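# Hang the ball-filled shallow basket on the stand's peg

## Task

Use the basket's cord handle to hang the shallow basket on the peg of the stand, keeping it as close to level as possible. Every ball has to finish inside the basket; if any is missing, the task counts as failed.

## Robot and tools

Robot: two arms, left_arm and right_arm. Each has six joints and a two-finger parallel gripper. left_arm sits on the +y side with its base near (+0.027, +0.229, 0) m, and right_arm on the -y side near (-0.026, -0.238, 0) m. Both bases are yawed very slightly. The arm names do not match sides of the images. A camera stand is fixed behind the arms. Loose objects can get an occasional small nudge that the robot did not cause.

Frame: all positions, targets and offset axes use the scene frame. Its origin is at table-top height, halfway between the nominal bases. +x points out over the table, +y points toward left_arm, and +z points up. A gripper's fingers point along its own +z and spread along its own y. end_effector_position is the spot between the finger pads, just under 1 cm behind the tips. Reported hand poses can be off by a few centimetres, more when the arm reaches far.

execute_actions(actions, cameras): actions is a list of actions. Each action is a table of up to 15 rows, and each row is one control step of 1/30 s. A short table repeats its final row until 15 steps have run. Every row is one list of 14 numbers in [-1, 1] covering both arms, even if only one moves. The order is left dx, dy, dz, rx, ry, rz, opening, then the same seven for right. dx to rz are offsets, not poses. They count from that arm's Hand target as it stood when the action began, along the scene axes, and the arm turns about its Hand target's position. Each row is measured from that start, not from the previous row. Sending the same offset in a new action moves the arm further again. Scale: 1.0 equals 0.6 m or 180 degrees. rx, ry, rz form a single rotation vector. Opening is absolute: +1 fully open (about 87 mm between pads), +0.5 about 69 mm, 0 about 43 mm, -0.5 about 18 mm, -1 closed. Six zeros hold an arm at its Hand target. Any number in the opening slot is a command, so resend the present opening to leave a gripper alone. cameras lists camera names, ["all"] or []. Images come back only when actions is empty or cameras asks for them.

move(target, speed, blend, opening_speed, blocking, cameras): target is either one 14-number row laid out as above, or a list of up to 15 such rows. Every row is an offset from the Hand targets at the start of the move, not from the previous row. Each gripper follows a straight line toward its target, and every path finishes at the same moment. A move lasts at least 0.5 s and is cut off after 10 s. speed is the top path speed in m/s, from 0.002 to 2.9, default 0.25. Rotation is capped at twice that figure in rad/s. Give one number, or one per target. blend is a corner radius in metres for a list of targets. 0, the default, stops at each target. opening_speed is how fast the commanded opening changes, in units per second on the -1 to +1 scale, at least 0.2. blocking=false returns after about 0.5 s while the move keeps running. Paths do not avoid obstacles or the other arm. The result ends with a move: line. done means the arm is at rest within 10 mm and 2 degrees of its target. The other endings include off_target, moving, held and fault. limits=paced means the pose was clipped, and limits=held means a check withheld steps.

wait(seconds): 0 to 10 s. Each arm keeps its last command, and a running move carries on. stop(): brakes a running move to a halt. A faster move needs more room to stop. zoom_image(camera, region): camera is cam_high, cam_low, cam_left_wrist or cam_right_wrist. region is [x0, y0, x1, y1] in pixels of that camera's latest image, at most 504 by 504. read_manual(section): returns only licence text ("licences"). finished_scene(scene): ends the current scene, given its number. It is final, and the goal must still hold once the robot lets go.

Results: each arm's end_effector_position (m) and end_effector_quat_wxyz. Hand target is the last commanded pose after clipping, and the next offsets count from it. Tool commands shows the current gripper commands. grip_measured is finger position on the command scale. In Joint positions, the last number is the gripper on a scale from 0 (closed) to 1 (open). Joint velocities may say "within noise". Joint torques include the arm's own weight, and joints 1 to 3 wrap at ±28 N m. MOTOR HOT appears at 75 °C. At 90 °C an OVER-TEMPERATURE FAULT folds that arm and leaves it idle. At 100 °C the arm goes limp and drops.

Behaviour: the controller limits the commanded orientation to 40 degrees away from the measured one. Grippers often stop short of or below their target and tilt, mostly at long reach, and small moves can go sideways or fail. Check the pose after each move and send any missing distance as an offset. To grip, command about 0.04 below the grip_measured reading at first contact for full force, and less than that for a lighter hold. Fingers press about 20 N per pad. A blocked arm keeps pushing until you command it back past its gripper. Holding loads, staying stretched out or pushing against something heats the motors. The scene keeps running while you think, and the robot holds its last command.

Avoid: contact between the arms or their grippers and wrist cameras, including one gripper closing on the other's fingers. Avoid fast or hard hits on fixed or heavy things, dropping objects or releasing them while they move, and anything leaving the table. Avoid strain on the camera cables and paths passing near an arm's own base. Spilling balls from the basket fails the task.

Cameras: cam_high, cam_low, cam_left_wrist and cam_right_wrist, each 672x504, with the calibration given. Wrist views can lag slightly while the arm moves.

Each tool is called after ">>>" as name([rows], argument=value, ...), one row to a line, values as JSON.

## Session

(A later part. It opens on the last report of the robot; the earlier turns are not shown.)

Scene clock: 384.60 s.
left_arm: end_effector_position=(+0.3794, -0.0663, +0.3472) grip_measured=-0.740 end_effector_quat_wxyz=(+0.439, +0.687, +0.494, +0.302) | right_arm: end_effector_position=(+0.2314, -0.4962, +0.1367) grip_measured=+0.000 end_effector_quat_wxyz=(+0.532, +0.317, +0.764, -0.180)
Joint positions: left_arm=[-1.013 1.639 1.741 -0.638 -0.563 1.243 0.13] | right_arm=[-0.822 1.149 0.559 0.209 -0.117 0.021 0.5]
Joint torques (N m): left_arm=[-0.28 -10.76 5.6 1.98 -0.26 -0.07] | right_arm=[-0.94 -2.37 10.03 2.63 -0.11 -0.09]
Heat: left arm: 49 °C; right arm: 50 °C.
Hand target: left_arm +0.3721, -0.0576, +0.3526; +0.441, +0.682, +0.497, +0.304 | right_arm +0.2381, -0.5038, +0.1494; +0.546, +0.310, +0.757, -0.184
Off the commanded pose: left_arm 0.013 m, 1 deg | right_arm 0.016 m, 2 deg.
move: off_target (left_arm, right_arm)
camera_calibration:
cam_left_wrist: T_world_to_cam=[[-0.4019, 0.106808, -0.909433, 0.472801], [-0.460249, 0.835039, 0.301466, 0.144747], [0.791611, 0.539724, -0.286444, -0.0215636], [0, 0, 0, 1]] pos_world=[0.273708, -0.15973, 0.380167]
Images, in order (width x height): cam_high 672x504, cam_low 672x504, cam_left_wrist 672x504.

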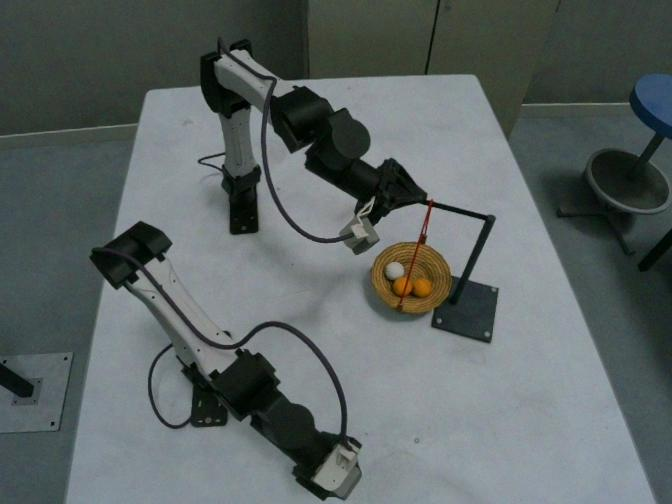

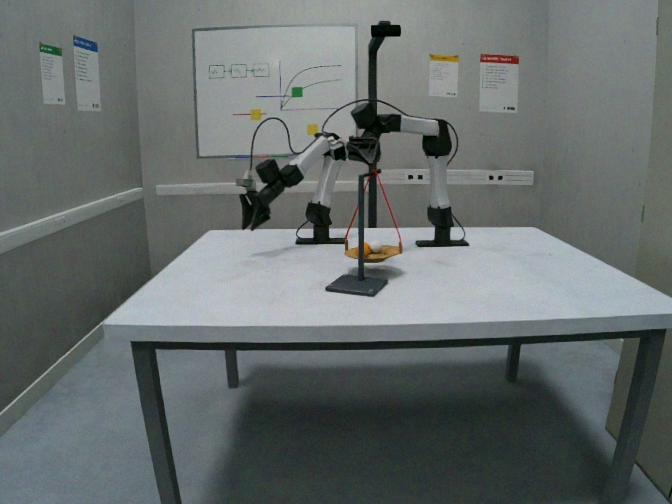

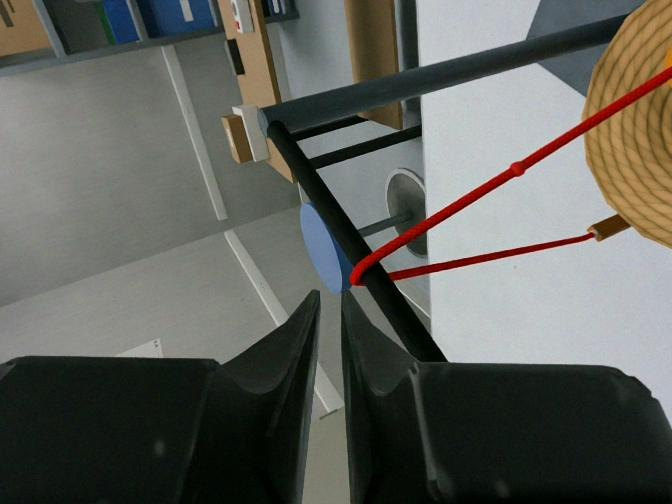

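>>> move([
  [-0.03,0.01,0.08,0,0,0,-0.74,0,0,0,0,0,0,0],
  [-0.15,0.15,0.12,0,0,0,-0.74,0,0,0,0,0,0,0],
], speed=0.12, blend=0.02, cameras=["cam_high","cam_low","cam_left_wrist"])

>>> zoom_image(camera="cam_low", region=[325, 160, 425, 280])

>>> zoom_image(camera="cam_high", region=[350, 170, 510, 330])

Scene clock: 392.67 s.
left_arm: end_effector_position=(+0.2853, +0.0271, +0.4277) grip_measured=-0.740 end_effector_quat_wxyz=(+0.447, +0.682, +0.495, +0.300) | right_arm: end_effector_position=(+0.2314, -0.4962, +0.1367) grip_measured=+0.000 end_effector_quat_wxyz=(+0.532, +0.317, +0.764, -0.180)
Joint positions: left_arm=[-1.136 1.348 1.853 -1.069 -0.667 1.163 0.13] | right_arm=[-0.822 1.149 0.559 0.209 -0.117 0.021 0.5]
Joint torques (N m): left_arm=[-0.35 -4.75 4.52 1.93 -0.32 -0.08] | right_arm=[-0.91 -2 9.78 2.62 -0.04 -0.02]
Heat: left arm: 48 °C; right arm: 50 °C.
Hand target: left_arm +0.2820, +0.0324, +0.4246; +0.441, +0.683, +0.497, +0.304 | right_arm +0.2381, -0.5038, +0.1494; +0.546, +0.310, +0.757, -0.184
Off the commanded pose: left_arm 0.007 m, 1 deg | right_arm 0.016 m, 2 deg.
move: off_target (right_arm)
camera_calibration:
cam_left_wrist: T_world_to_cam=[[-0.394466, 0.0913692, -0.914357, 0.498554], [-0.462428, 0.840129, 0.283449, 0.00745518], [0.794076, 0.534635, -0.289151, 0.0260593], [0, 0, 0, 1]] pos_world=[0.179417, -0.065748, 0.461278]
Images, in order (width x height): cam_high 672x504, cam_low 672x504, cam_left_wrist 672x504.

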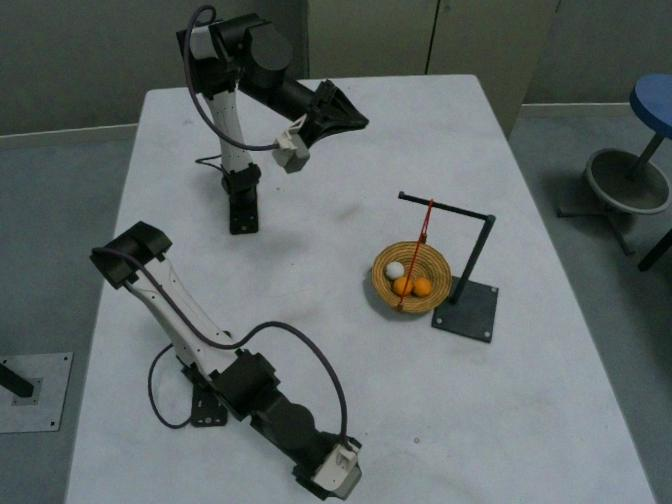

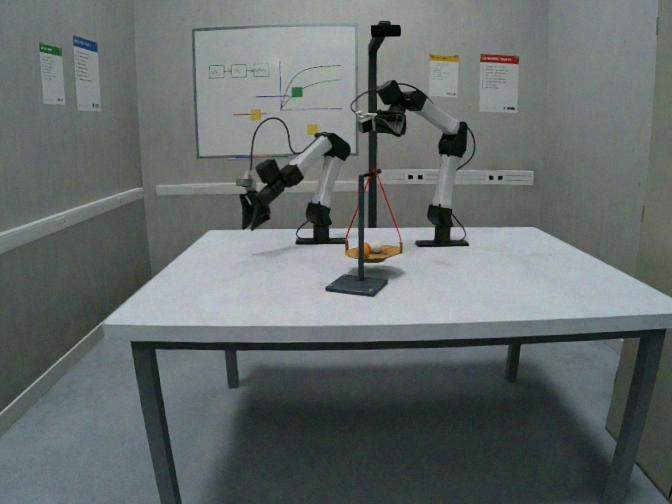

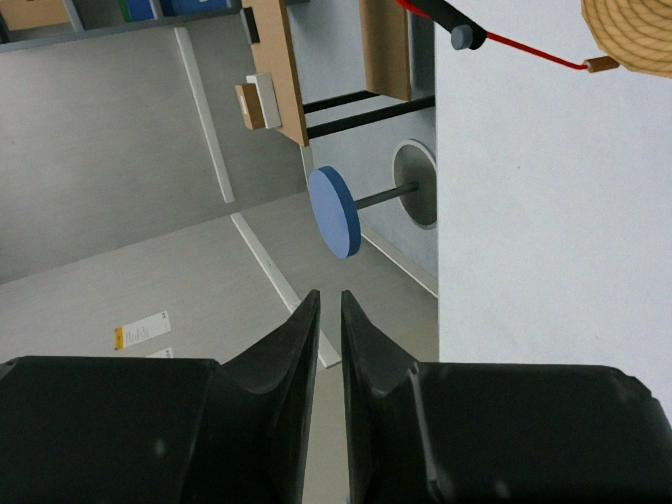

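Scaled by 4.200 from the camera's 672x504 image, which has a finer 960x720 frame.

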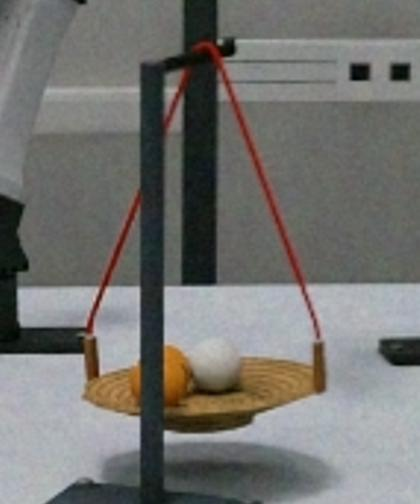

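Scaled by 3.150 from the camera's 672x504 image, which has a finer 960x720 frame.

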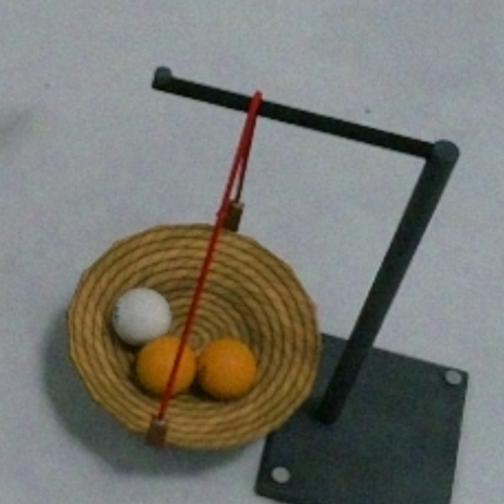

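>>> move(target=[0,0,0,0,0,0,-0.74,0.07,0.473,-0.132,-0.0366,-0.0601,0.2976,-1], speed=0.2, cameras=["cam_high","cam_low","cam_right_wrist"])

Scene clock: 428.57 s.
left_arm: end_effector_position=(+0.2853, +0.0272, +0.4276) grip_measured=-0.740 end_effector_quat_wxyz=(+0.447, +0.682, +0.495, +0.301) | right_arm: end_effector_position=(+0.2831, -0.2201, +0.0739) grip_measured=-1.000 end_effector_quat_wxyz=(+0.650, -0.075, +0.753, +0.073)
Joint positions: left_arm=[-1.136 1.348 1.853 -1.069 -0.667 1.162 0.13] | right_arm=[-0.097 1.249 0.011 1.084 -0.328 -0.036 0]
Joint torques (N m): left_arm=[-0.34 -4.75 4.49 1.92 -0.32 -0.08] | right_arm=[-0.36 -1.03 3.86 2.7 0.01 -0.14]
Heat: left arm: 45 °C; right arm: 51 °C.
Hand target: left_arm +0.2821, +0.0324, +0.4246; +0.441, +0.683, +0.497, +0.304 | right_arm +0.2802, -0.2201, +0.0703; +0.652, -0.079, +0.751, +0.069
Off the commanded pose: left_arm 0.007 m, 1 deg | right_arm 0.005 m, 1 deg.
joint sent to its limit (right arm) — joint 3 (elbow), lower limit, where the elbow is as bent as it goes. The joint targets still meet the commanded pose.
move: done
camera_calibration:
cam_right_wrist: T_world_to_cam=[[0.206942, -0.978218, -0.016249, -0.274054], [-0.840765, -0.169322, -0.514241, 0.259351], [0.500288, 0.12008, -0.857492, 0.0915069], [0, 0, 0, 1]] pos_world=[0.228987, -0.235159, 0.207382]
Images, in order (width x height): cam_high 672x504, cam_low 672x504, cam_right_wrist 672x504.

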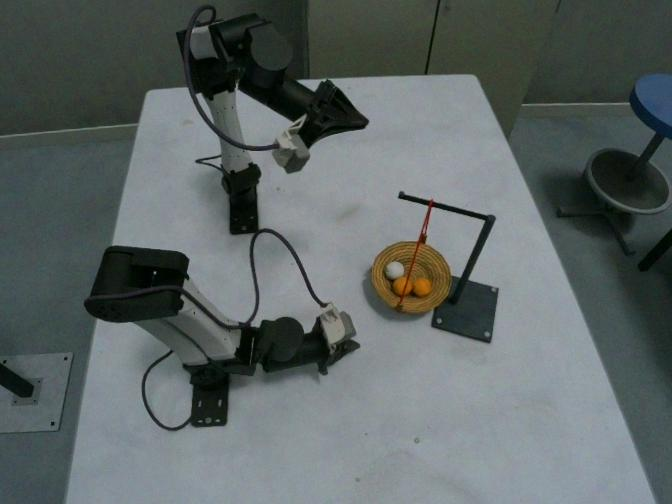

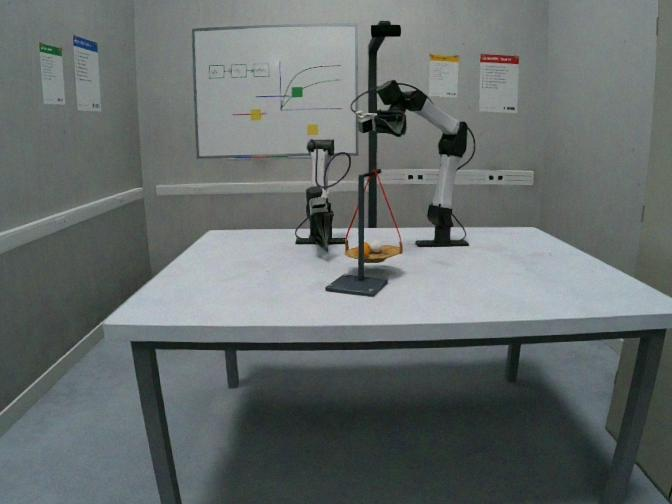

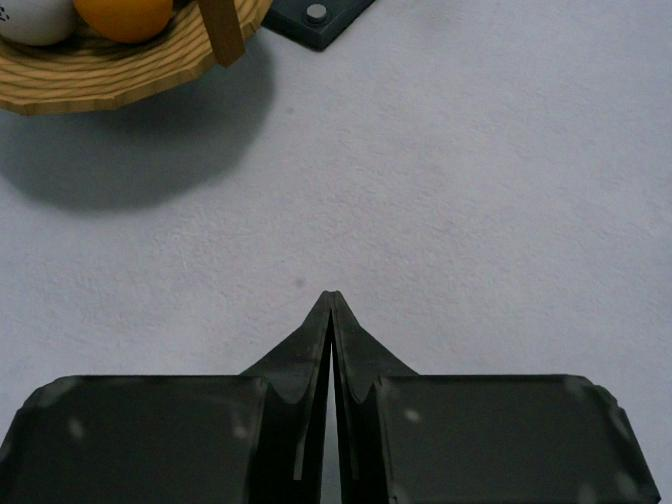

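>>> move(target=[0,0,0,0,0,0,-0.74,0.158,0.108,-0.048,0,0,0,-1], speed=0.12, cameras=["cam_high","cam_low","cam_right_wrist"])

>>> zoom_image(camera="cam_low", region=[305, 160, 425, 280])

Scene clock: 439.50 s.
left_arm: end_effector_position=(+0.2853, +0.0272, +0.4276) grip_measured=-0.740 end_effector_quat_wxyz=(+0.447, +0.682, +0.495, +0.301) | right_arm: end_effector_position=(+0.3697, -0.1568, +0.0391) grip_measured=-1.000 end_effector_quat_wxyz=(+0.645, -0.087, +0.757, +0.066)
Joint positions: left_arm=[-1.136 1.348 1.853 -1.069 -0.667 1.162 0.13] | right_arm=[0.218 1.886 0.326 1.399 -0.02 -0.015 0]
Joint torques (N m): left_arm=[-0.31 -4.72 4.51 1.92 -0.32 -0.08] | right_arm=[-0.25 -3.84 4.82 2.67 0.17 0.16]
Heat: left arm: 44 °C; right arm: 51 °C.
Hand target: left_arm +0.2821, +0.0324, +0.4246; +0.441, +0.683, +0.497, +0.304 | right_arm +0.3750, -0.1552, +0.0415; +0.653, -0.079, +0.751, +0.069
Off the commanded pose: left_arm 0.007 m, 1 deg | right_arm 0.006 m, 1 deg.
move: done
camera_calibration:
cam_right_wrist: T_world_to_cam=[[0.215591, -0.976448, 0.00829847, -0.234496], [-0.844032, -0.190615, -0.501274, 0.322446], [0.49105, 0.101066, -0.865249, 0.0114528], [0, 0, 0, 1]] pos_world=[0.317086, -0.168668, 0.173489]
Images, in order (width x height): cam_high 672x504, cam_low 672x504, cam_right_wrist 672x504.

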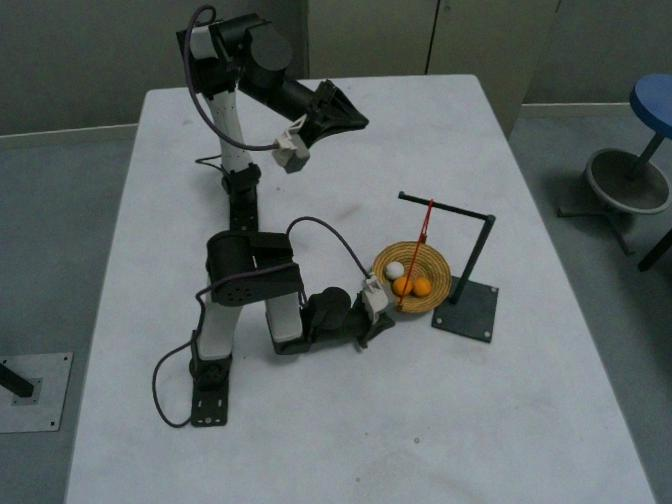

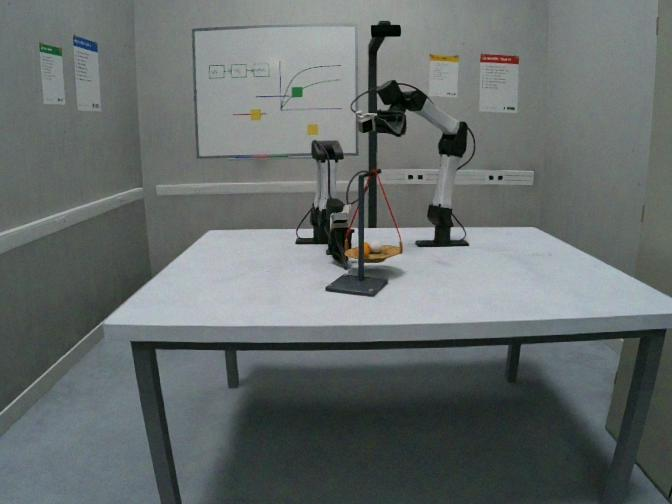

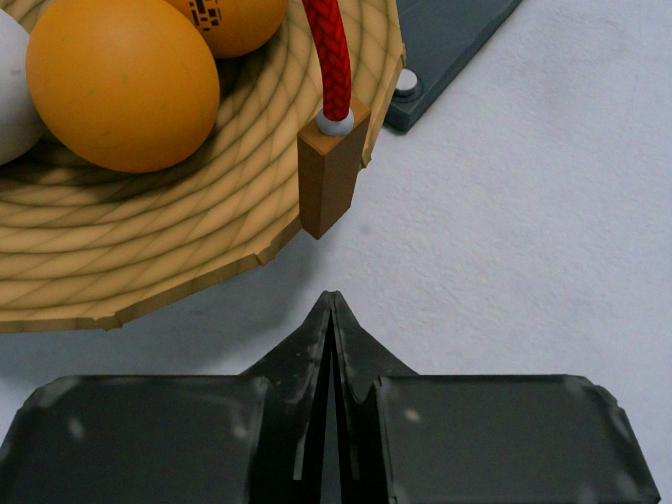

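Scaled by 4.200 from the camera's 672x504 image, which has a finer 960x720 frame.

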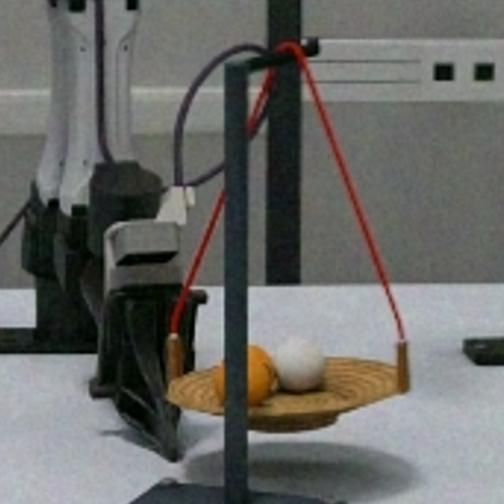

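>>> move([
  [0,0,0,0,0,0,-0.74,0.02,0.012,0,0,0,0,-1],
  [0,0,0,0,0,0,-0.74,0.02,0.012,0.03,0,0,0,-1],
], speed=0.05, cameras=["cam_high","cam_low","cam_right_wrist"])

>>> zoom_image(camera="cam_low", region=[305, 160, 425, 280])

Scene clock: 458.47 s.
left_arm: end_effector_position=(+0.2853, +0.0272, +0.4276) grip_measured=-0.740 end_effector_quat_wxyz=(+0.447, +0.682, +0.495, +0.301) | right_arm: end_effector_position=(+0.3816, -0.1509, +0.0474) grip_measured=-1.000 end_effector_quat_wxyz=(+0.643, -0.085, +0.758, +0.064)
Joint positions: left_arm=[-1.136 1.348 1.853 -1.069 -0.667 1.162 0.13] | right_arm=[0.236 1.853 0.382 1.306 0.002 -0.013 0]
Joint torques (N m): left_arm=[-0.34 -4.75 4.51 1.92 -0.32 -0.08] | right_arm=[-0.29 -8.54 5.37 2.23 0.11 0.17]
Heat: left arm: 44 °C; right arm: 52 °C.
Hand target: left_arm +0.2821, +0.0324, +0.4246; +0.441, +0.683, +0.497, +0.304 | right_arm +0.3870, -0.1480, +0.0595; +0.652, -0.079, +0.751, +0.069
Off the commanded pose: left_arm 0.007 m, 1 deg | right_arm 0.014 m, 2 deg.
move: off_target (right_arm)
camera_calibration:
cam_right_wrist: T_world_to_cam=[[0.21072, -0.977494, 0.0100951, -0.229745], [-0.846465, -0.18762, -0.498293, 0.338983], [0.488972, 0.0964549, -0.86695, 0.0124074], [0, 0, 0, 1]] pos_world=[0.329282, -0.162172, 0.181989]
Images, in order (width x height): cam_high 672x504, cam_low 672x504, cam_right_wrist 672x504.

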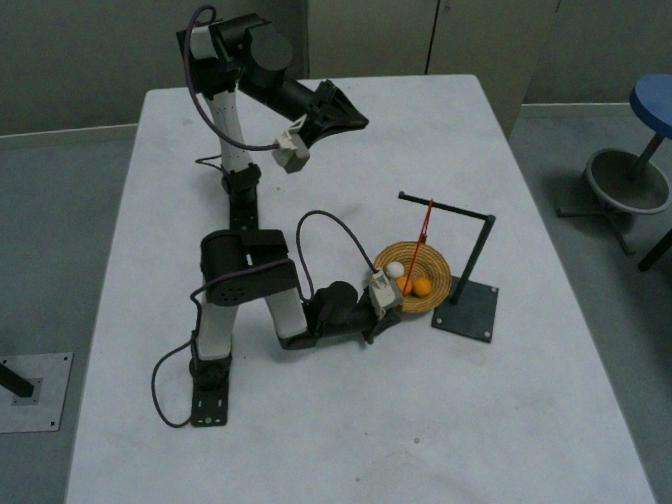

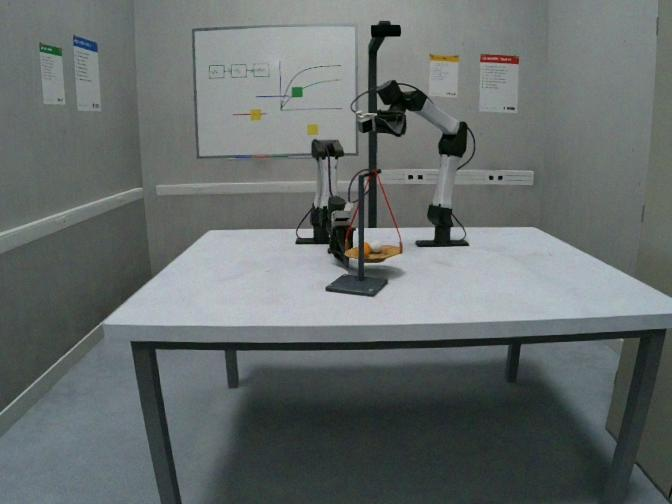

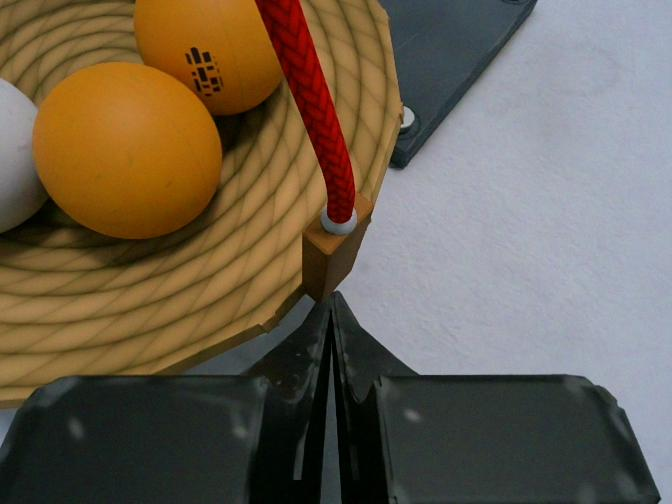

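Scaled by 4.200 from the camera's 672x504 image, which has a finer 960x720 frame.

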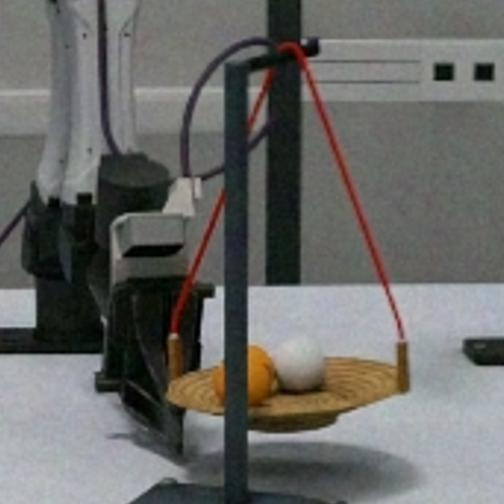

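>>> move(target=[0,0,0,0,0,0,-0.74,0,0,0.02,0,0,0,-1], speed=0.04, cameras=["cam_low","cam_right_wrist"])

>>> zoom_image(camera="cam_low", region=[305, 160, 425, 280])

Scene clock: 464.17 s.
left_arm: end_effector_position=(+0.2853, +0.0272, +0.4276) grip_measured=-0.740 end_effector_quat_wxyz=(+0.447, +0.682, +0.495, +0.301) | right_arm: end_effector_position=(+0.3814, -0.1509, +0.0584) grip_measured=-1.000 end_effector_quat_wxyz=(+0.643, -0.085, +0.759, +0.064)
Joint positions: left_arm=[-1.136 1.348 1.853 -1.069 -0.667 1.162 0.13] | right_arm=[0.236 1.784 0.388 1.23 0.002 -0.012 0]
Joint torques (N m): left_arm=[-0.32 -4.74 4.51 1.92 -0.32 -0.07] | right_arm=[0.09 -8.49 6 2.25 0.09 0.12]
Heat: left arm: 43 °C; right arm: 51 °C.
Hand target: left_arm +0.2821, +0.0324, +0.4246; +0.441, +0.683, +0.497, +0.304 | right_arm +0.3870, -0.1480, +0.0716; +0.653, -0.079, +0.751, +0.069
Off the commanded pose: left_arm 0.007 m, 1 deg | right_arm 0.014 m, 2 deg.
move: off_target (right_arm)
camera_calibration:
cam_right_wrist: T_world_to_cam=[[0.210626, -0.977522, 0.00935615, -0.229708], [-0.847281, -0.18732, -0.497017, 0.344619], [0.487598, 0.0967576, -0.86769, 0.0225391], [0, 0, 0, 1]] pos_world=[0.329382, -0.162172, 0.192988]
Images, in order (width x height): cam_low 672x504, cam_right_wrist 672x504.

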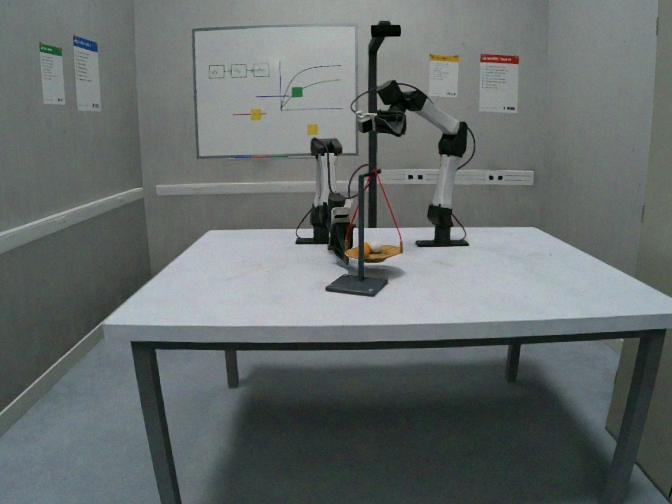

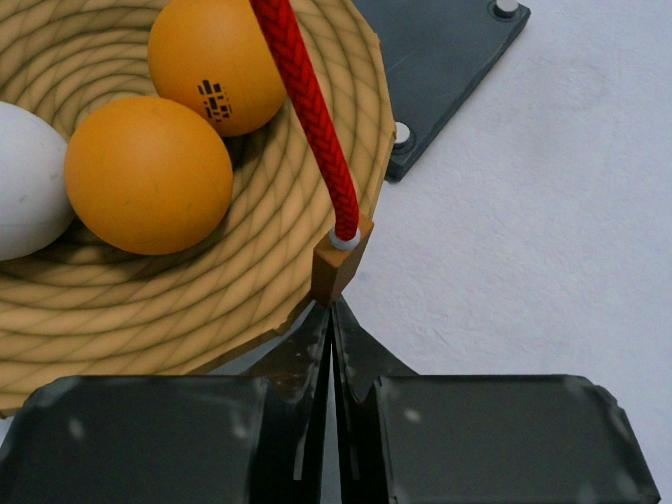

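Scaled by 4.200 from the camera's 672x504 image, which has a finer 960x720 frame.

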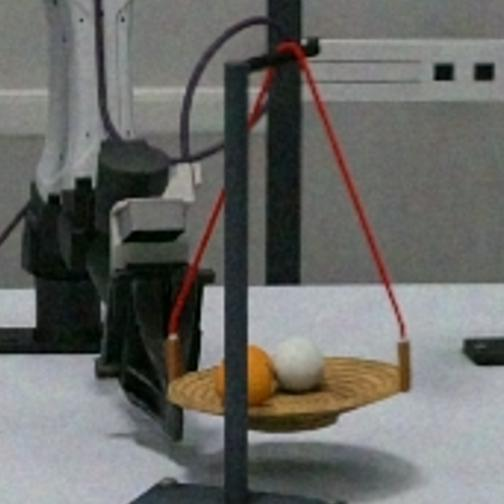

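>>> move(target=[0,0,0,0,0,0,-0.74,0.016,0.007,0.017,0,0,0,-1], speed=0.04, cameras=["cam_low","cam_right_wrist"])

>>> zoom_image(camera="cam_low", region=[305, 160, 425, 280])

Scene clock: 470.10 s.
left_arm: end_effector_position=(+0.2853, +0.0272, +0.4276) grip_measured=-0.740 end_effector_quat_wxyz=(+0.447, +0.682, +0.495, +0.301) | right_arm: end_effector_position=(+0.3910, -0.1471, +0.0667) grip_measured=-1.000 end_effector_quat_wxyz=(+0.641, -0.085, +0.760, +0.064)
Joint positions: left_arm=[-1.136 1.348 1.853 -1.069 -0.667 1.162 0.13] | right_arm=[0.243 1.761 0.437 1.154 0.01 -0.011 0]
Joint torques (N m): left_arm=[-0.31 -4.77 4.53 1.92 -0.32 -0.08] | right_arm=[-0.06 -8.72 6.31 2.27 0.13 0.07]
Heat: left arm: 43 °C; right arm: 50 °C.
Hand target: left_arm +0.2821, +0.0324, +0.4246; +0.441, +0.683, +0.497, +0.304 | right_arm +0.3966, -0.1439, +0.0817; +0.652, -0.079, +0.751, +0.069
Off the commanded pose: left_arm 0.007 m, 1 deg | right_arm 0.016 m, 2 deg.
move: off_target (right_arm)
camera_calibration:
cam_right_wrist: T_world_to_cam=[[0.209766, -0.977705, 0.00952607, -0.227854], [-0.849317, -0.18703, -0.493639, 0.3581], [0.484415, 0.0954579, -0.869615, 0.0259229], [0, 0, 0, 1]] pos_world=[0.339379, -0.158273, 0.201486]
Images, in order (width x height): cam_low 672x504, cam_right_wrist 672x504.

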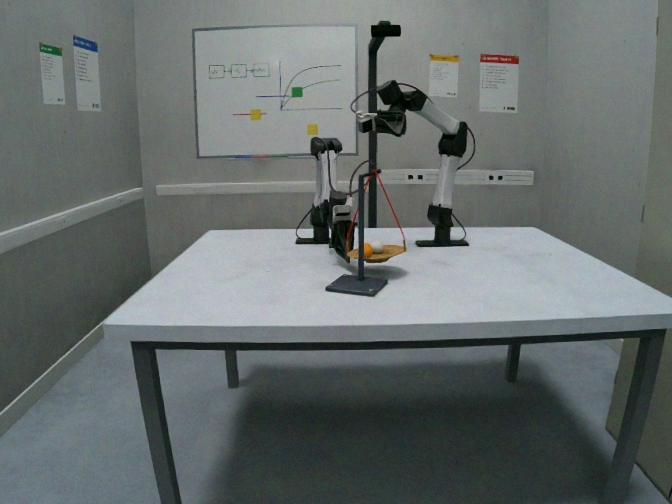

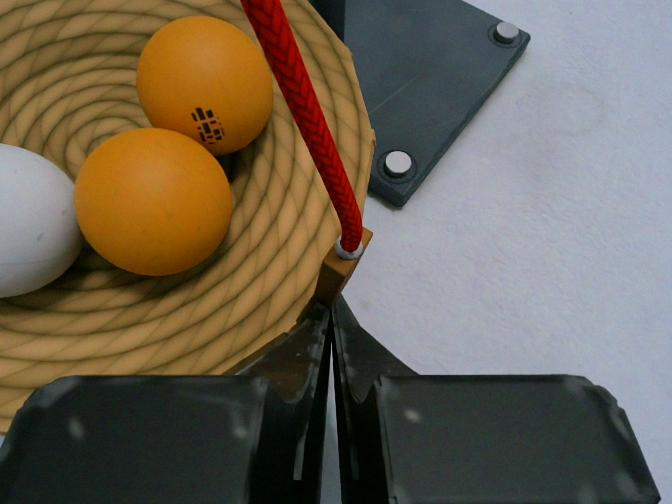

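Scaled by 4.200 from the camera's 672x504 image, which has a finer 960x720 frame.

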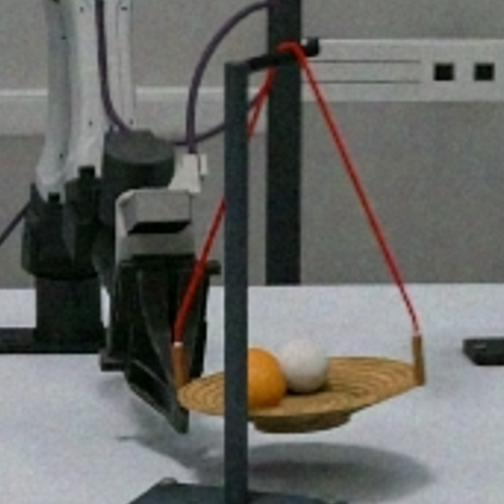

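>>> move([
  [0,0,0,0,0,0,-0.74,-0.015,-0.01,-0.055,0,0,0,-1],
  [0,0,0,0,0,0,-0.74,0.012,0.035,-0.055,0,0,0,-1],
], speed=0.05, cameras=["cam_high","cam_low","cam_right_wrist"])

>>> zoom_image(camera="cam_low", region=[305, 160, 425, 280])

Scene clock: 482.27 s.
left_arm: end_effector_position=(+0.2853, +0.0272, +0.4276) grip_measured=-0.740 end_effector_quat_wxyz=(+0.447, +0.682, +0.495, +0.301) | right_arm: end_effector_position=(+0.4002, -0.1255, +0.0545) grip_measured=-1.000 end_effector_quat_wxyz=(+0.658, -0.084, +0.745, +0.066)
Joint positions: left_arm=[-1.136 1.348 1.853 -1.069 -0.667 1.162 0.13] | right_arm=[0.313 1.911 0.468 1.317 0.078 -0.003 0]
Joint torques (N m): left_arm=[-0.34 -4.75 4.51 1.92 -0.32 -0.07] | right_arm=[0.03 -5.01 5.81 2.35 0.14 0.14]
Heat: left arm: 43 °C; right arm: 49 °C.
Hand target: left_arm +0.2821, +0.0324, +0.4246; +0.441, +0.683, +0.497, +0.304 | right_arm +0.4038, -0.1228, +0.0488; +0.653, -0.079, +0.751, +0.069
Off the commanded pose: left_arm 0.007 m, 1 deg | right_arm 0.007 m, 1 deg.
move: done
camera_calibration:
cam_right_wrist: T_world_to_cam=[[0.210413, -0.977565, 0.00966959, -0.208787], [-0.826714, -0.183206, -0.531959, 0.357414], [0.521796, 0.103937, -0.846715, -0.00630783], [0, 0, 0, 1]] pos_world=[0.342702, -0.137967, 0.186807]
Images, in order (width x height): cam_high 672x504, cam_low 672x504, cam_right_wrist 672x504.

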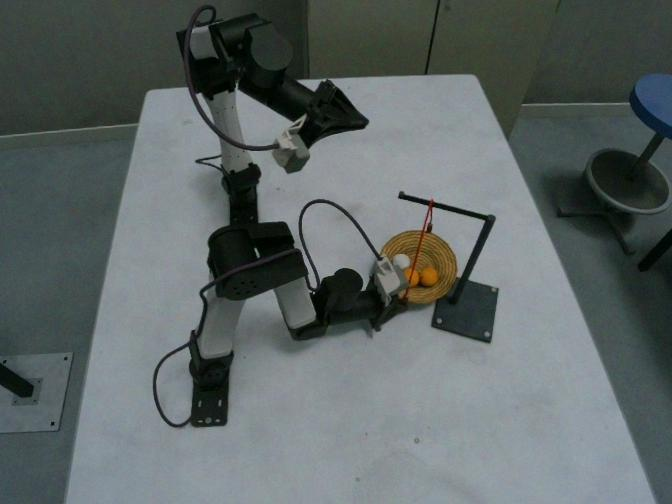

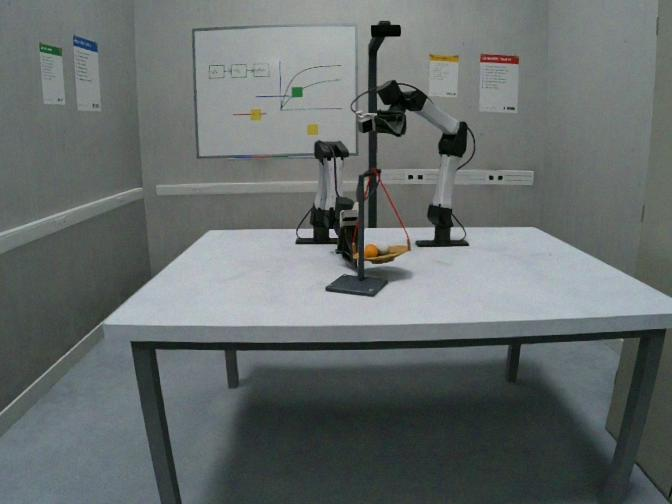

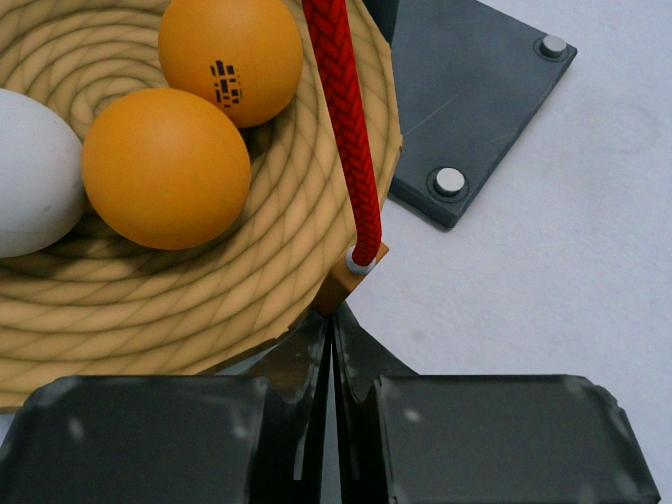

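Scaled by 4.200 from the camera's 672x504 image, which has a finer 960x720 frame.

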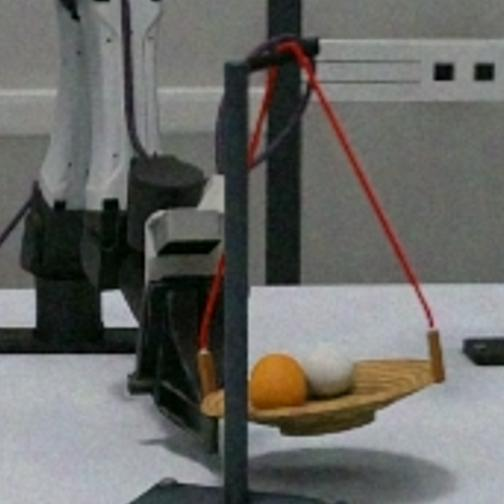

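>>> move([
  [0,0,0,0,0,0,-0.74,-0.03,-0.055,0,0,0,0,-1],
  [0,0,0,0,0,0,-0.74,-0.03,-0.055,-0.03,0,0,0,-1],
], speed=0.05, cameras=["cam_low","cam_right_wrist"])

>>> zoom_image(camera="cam_low", region=[305, 160, 425, 280])

Scene clock: 488.73 s.
left_arm: end_effector_position=(+0.2853, +0.0272, +0.4276) grip_measured=-0.740 end_effector_quat_wxyz=(+0.447, +0.682, +0.495, +0.301) | right_arm: end_effector_position=(+0.3899, -0.1555, +0.0395) grip_measured=-1.000 end_effector_quat_wxyz=(+0.658, -0.075, +0.746, +0.065)
Joint positions: left_arm=[-1.136 1.348 1.853 -1.069 -0.667 1.162 0.13] | right_arm=[0.218 1.967 0.396 1.446 -0.004 -0.003 0]
Joint torques (N m): left_arm=[-0.34 -4.78 4.51 1.92 -0.32 -0.08] | right_arm=[-0.79 -4.63 2.41 2.68 -0.11 0.03]
Heat: left arm: 43 °C; right arm: 49 °C.
Hand target: left_arm +0.2821, +0.0324, +0.4246; +0.441, +0.683, +0.497, +0.304 | right_arm +0.3858, -0.1558, +0.0307; +0.652, -0.079, +0.751, +0.069
Off the commanded pose: left_arm 0.007 m, 1 deg | right_arm 0.010 m, 1 deg.
move: done
camera_calibration:
cam_right_wrist: T_world_to_cam=[[0.197151, -0.980373, -0.000471411, -0.230654], [-0.830183, -0.166693, -0.531987, 0.339427], [0.521467, 0.105273, -0.846752, -0.0102283], [0, 0, 0, 1]] pos_world=[0.332594, -0.168471, 0.171801]
Images, in order (width x height): cam_low 672x504, cam_right_wrist 672x504.

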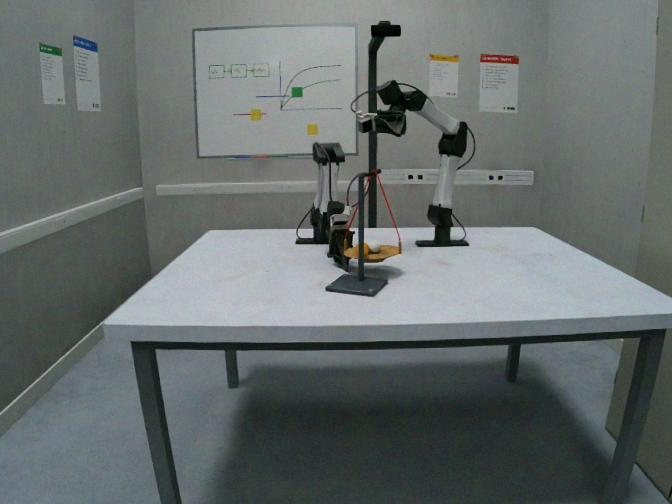

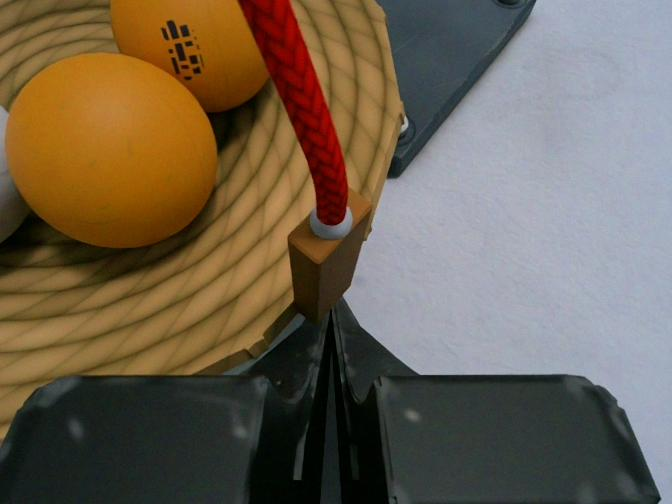

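Scaled by 4.200 from the camera's 672x504 image, which has a finer 960x720 frame.

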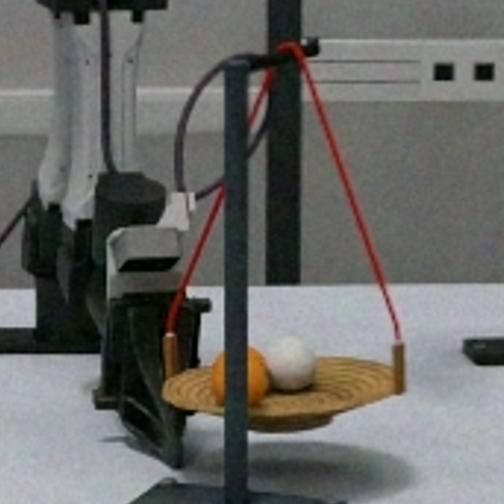

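>>> move(target=[0,0,0,0,0,0,-0.74,0.025,0.055,0,0,0,0,-1], speed=0.04, cameras=["cam_low","cam_right_wrist"])

>>> zoom_image(camera="cam_low", region=[305, 160, 425, 280])

Scene clock: 495.13 s.
left_arm: end_effector_position=(+0.2853, +0.0272, +0.4276) grip_measured=-0.740 end_effector_quat_wxyz=(+0.447, +0.682, +0.495, +0.301) | right_arm: end_effector_position=(+0.3986, -0.1246, +0.0402) grip_measured=-1.000 end_effector_quat_wxyz=(+0.662, -0.084, +0.742, +0.068)
Joint positions: left_arm=[-1.136 1.348 1.853 -1.069 -0.667 1.162 0.13] | right_arm=[0.315 2.002 0.458 1.429 0.077 -0.002 0]
Joint torques (N m): left_arm=[-0.34 -4.74 4.52 1.92 -0.32 -0.08] | right_arm=[-0.05 -5.03 5.23 2.24 0.14 0.16]
Heat: left arm: 43 °C; right arm: 49 °C.
Hand target: left_arm +0.2821, +0.0324, +0.4246; +0.441, +0.683, +0.497, +0.304 | right_arm +0.4008, -0.1229, +0.0308; +0.653, -0.079, +0.751, +0.069
Off the commanded pose: left_arm 0.007 m, 1 deg | right_arm 0.010 m, 2 deg.
move: done
camera_calibration:
cam_right_wrist: T_world_to_cam=[[0.213719, -0.976859, 0.00837018, -0.20866], [-0.820638, -0.184176, -0.540955, 0.346566], [0.529979, 0.108744, -0.84101, -0.0205838], [0, 0, 0, 1]] pos_world=[0.339908, -0.137764, 0.171912]
Images, in order (width x height): cam_low 672x504, cam_right_wrist 672x504.

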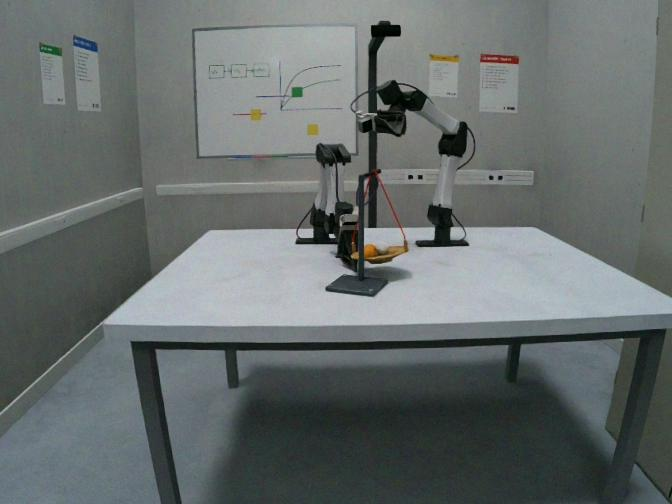

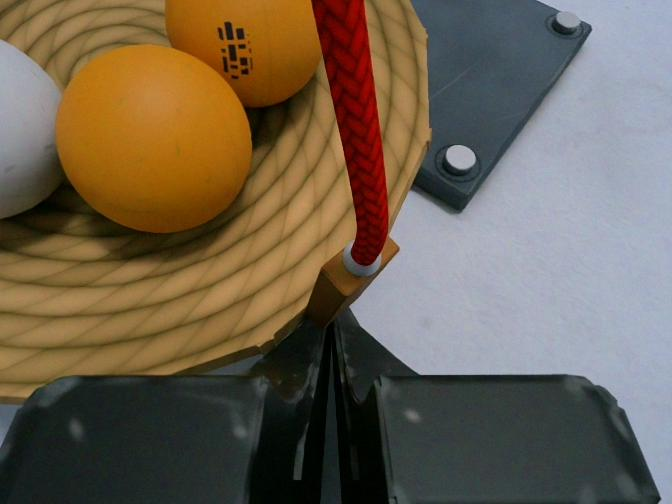

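Scaled by 4.200 from the camera's 672x504 image, which has a finer 960x720 frame.

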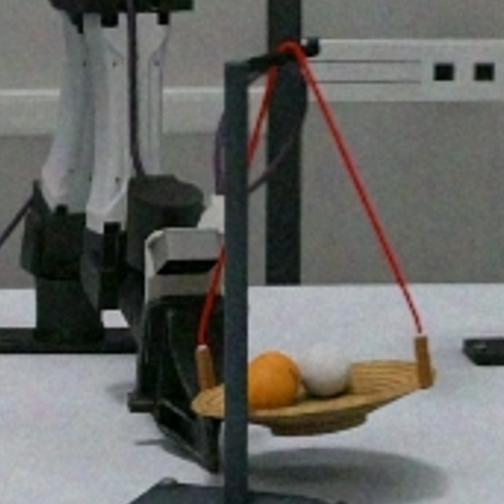

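>>> move([
  [0,0,0,0,0,0,-0.74,-0.03,-0.06,0,0,0,0,-1],
  [0,0,0,0,0,0,-0.74,-0.14,-0.06,0.06,0,0,0,-1],
  [0,0,0,0,0,0,-0.74,-0.14,-0.03,0.22,0,0,0,-0.2],
], speed=0.1, blend=0.01, cameras=["cam_high","cam_low","cam_right_wrist"])

>>> zoom_image(camera="cam_low", region=[305, 160, 425, 280])

Scene clock: 542.30 s.
left_arm: end_effector_position=(+0.2854, +0.0277, +0.4278) grip_measured=-0.740 end_effector_quat_wxyz=(+0.447, +0.681, +0.496, +0.301) | right_arm: end_effector_position=(+0.3137, -0.1428, +0.1498) grip_measured=-0.200 end_effector_quat_wxyz=(+0.645, -0.087, +0.756, +0.064)
Joint positions: left_arm=[-1.136 1.348 1.853 -1.069 -0.67 1.161 0.13] | right_arm=[0.354 1.045 0.349 0.535 0.117 0.002 0.4]
Joint torques (N m): left_arm=[-0.31 -4.75 4.51 1.91 -0.3 -0.06] | right_arm=[0.2 -3.21 9.77 2.23 0.21 0.11]
Heat: left arm: 43 °C; right arm: 47 °C.
Hand target: left_arm +0.2820, +0.0323, +0.4246; +0.441, +0.683, +0.497, +0.304 | right_arm +0.3168, -0.1408, +0.1627; +0.652, -0.079, +0.751, +0.069
Off the commanded pose: left_arm 0.007 m, 1 deg | right_arm 0.014 m, 2 deg.
move: off_target (right_arm); target 3's new opening was sent with right_arm's hand 0.013 m and 2 deg from that target
camera_calibration:
cam_right_wrist: T_world_to_cam=[[0.21345, -0.976863, 0.0133167, -0.209857], [-0.843357, -0.191125, -0.502215, 0.333184], [0.493141, 0.0959672, -0.86464, 0.13181], [0, 0, 0, 1]] pos_world=[0.260786, -0.153971, 0.284093]
Images, in order (width x height): cam_high 672x504, cam_low 672x504, cam_right_wrist 672x504.

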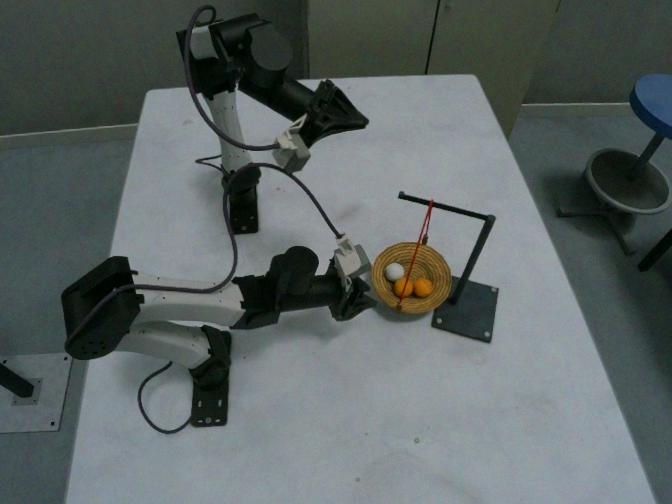

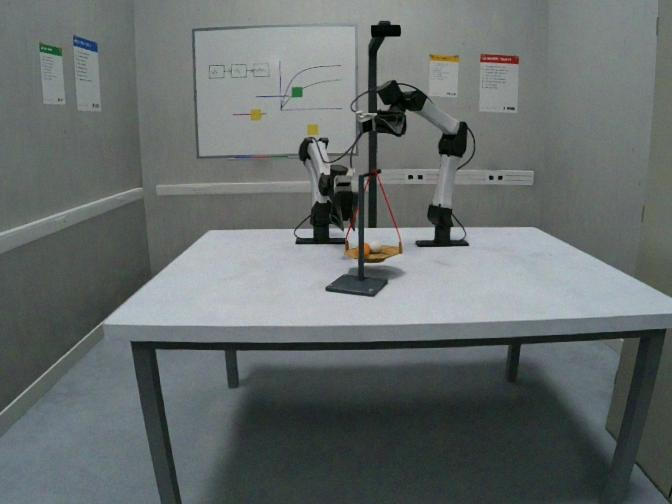

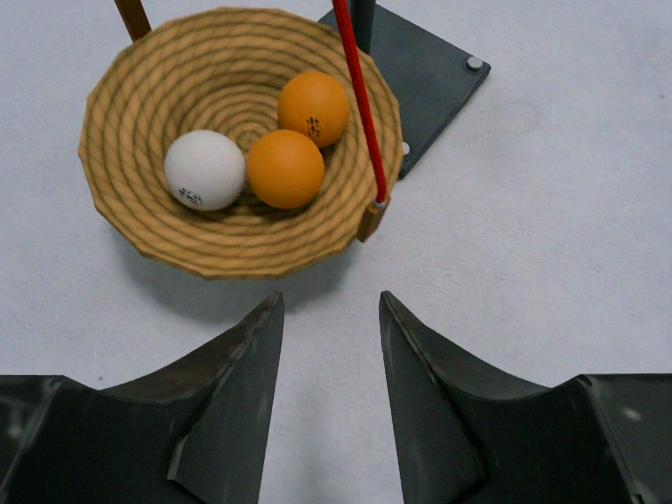

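Scaled by 4.200 from the camera's 672x504 image, which has a finer 960x720 frame.

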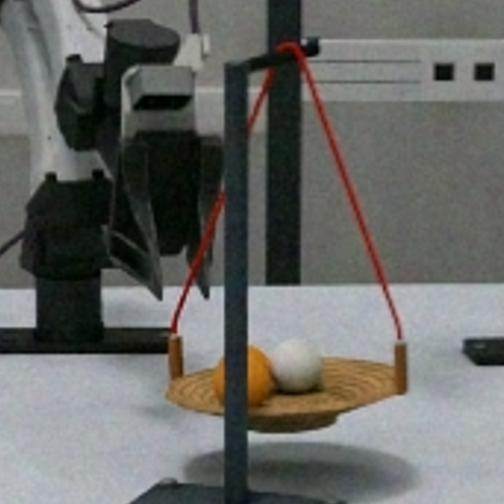

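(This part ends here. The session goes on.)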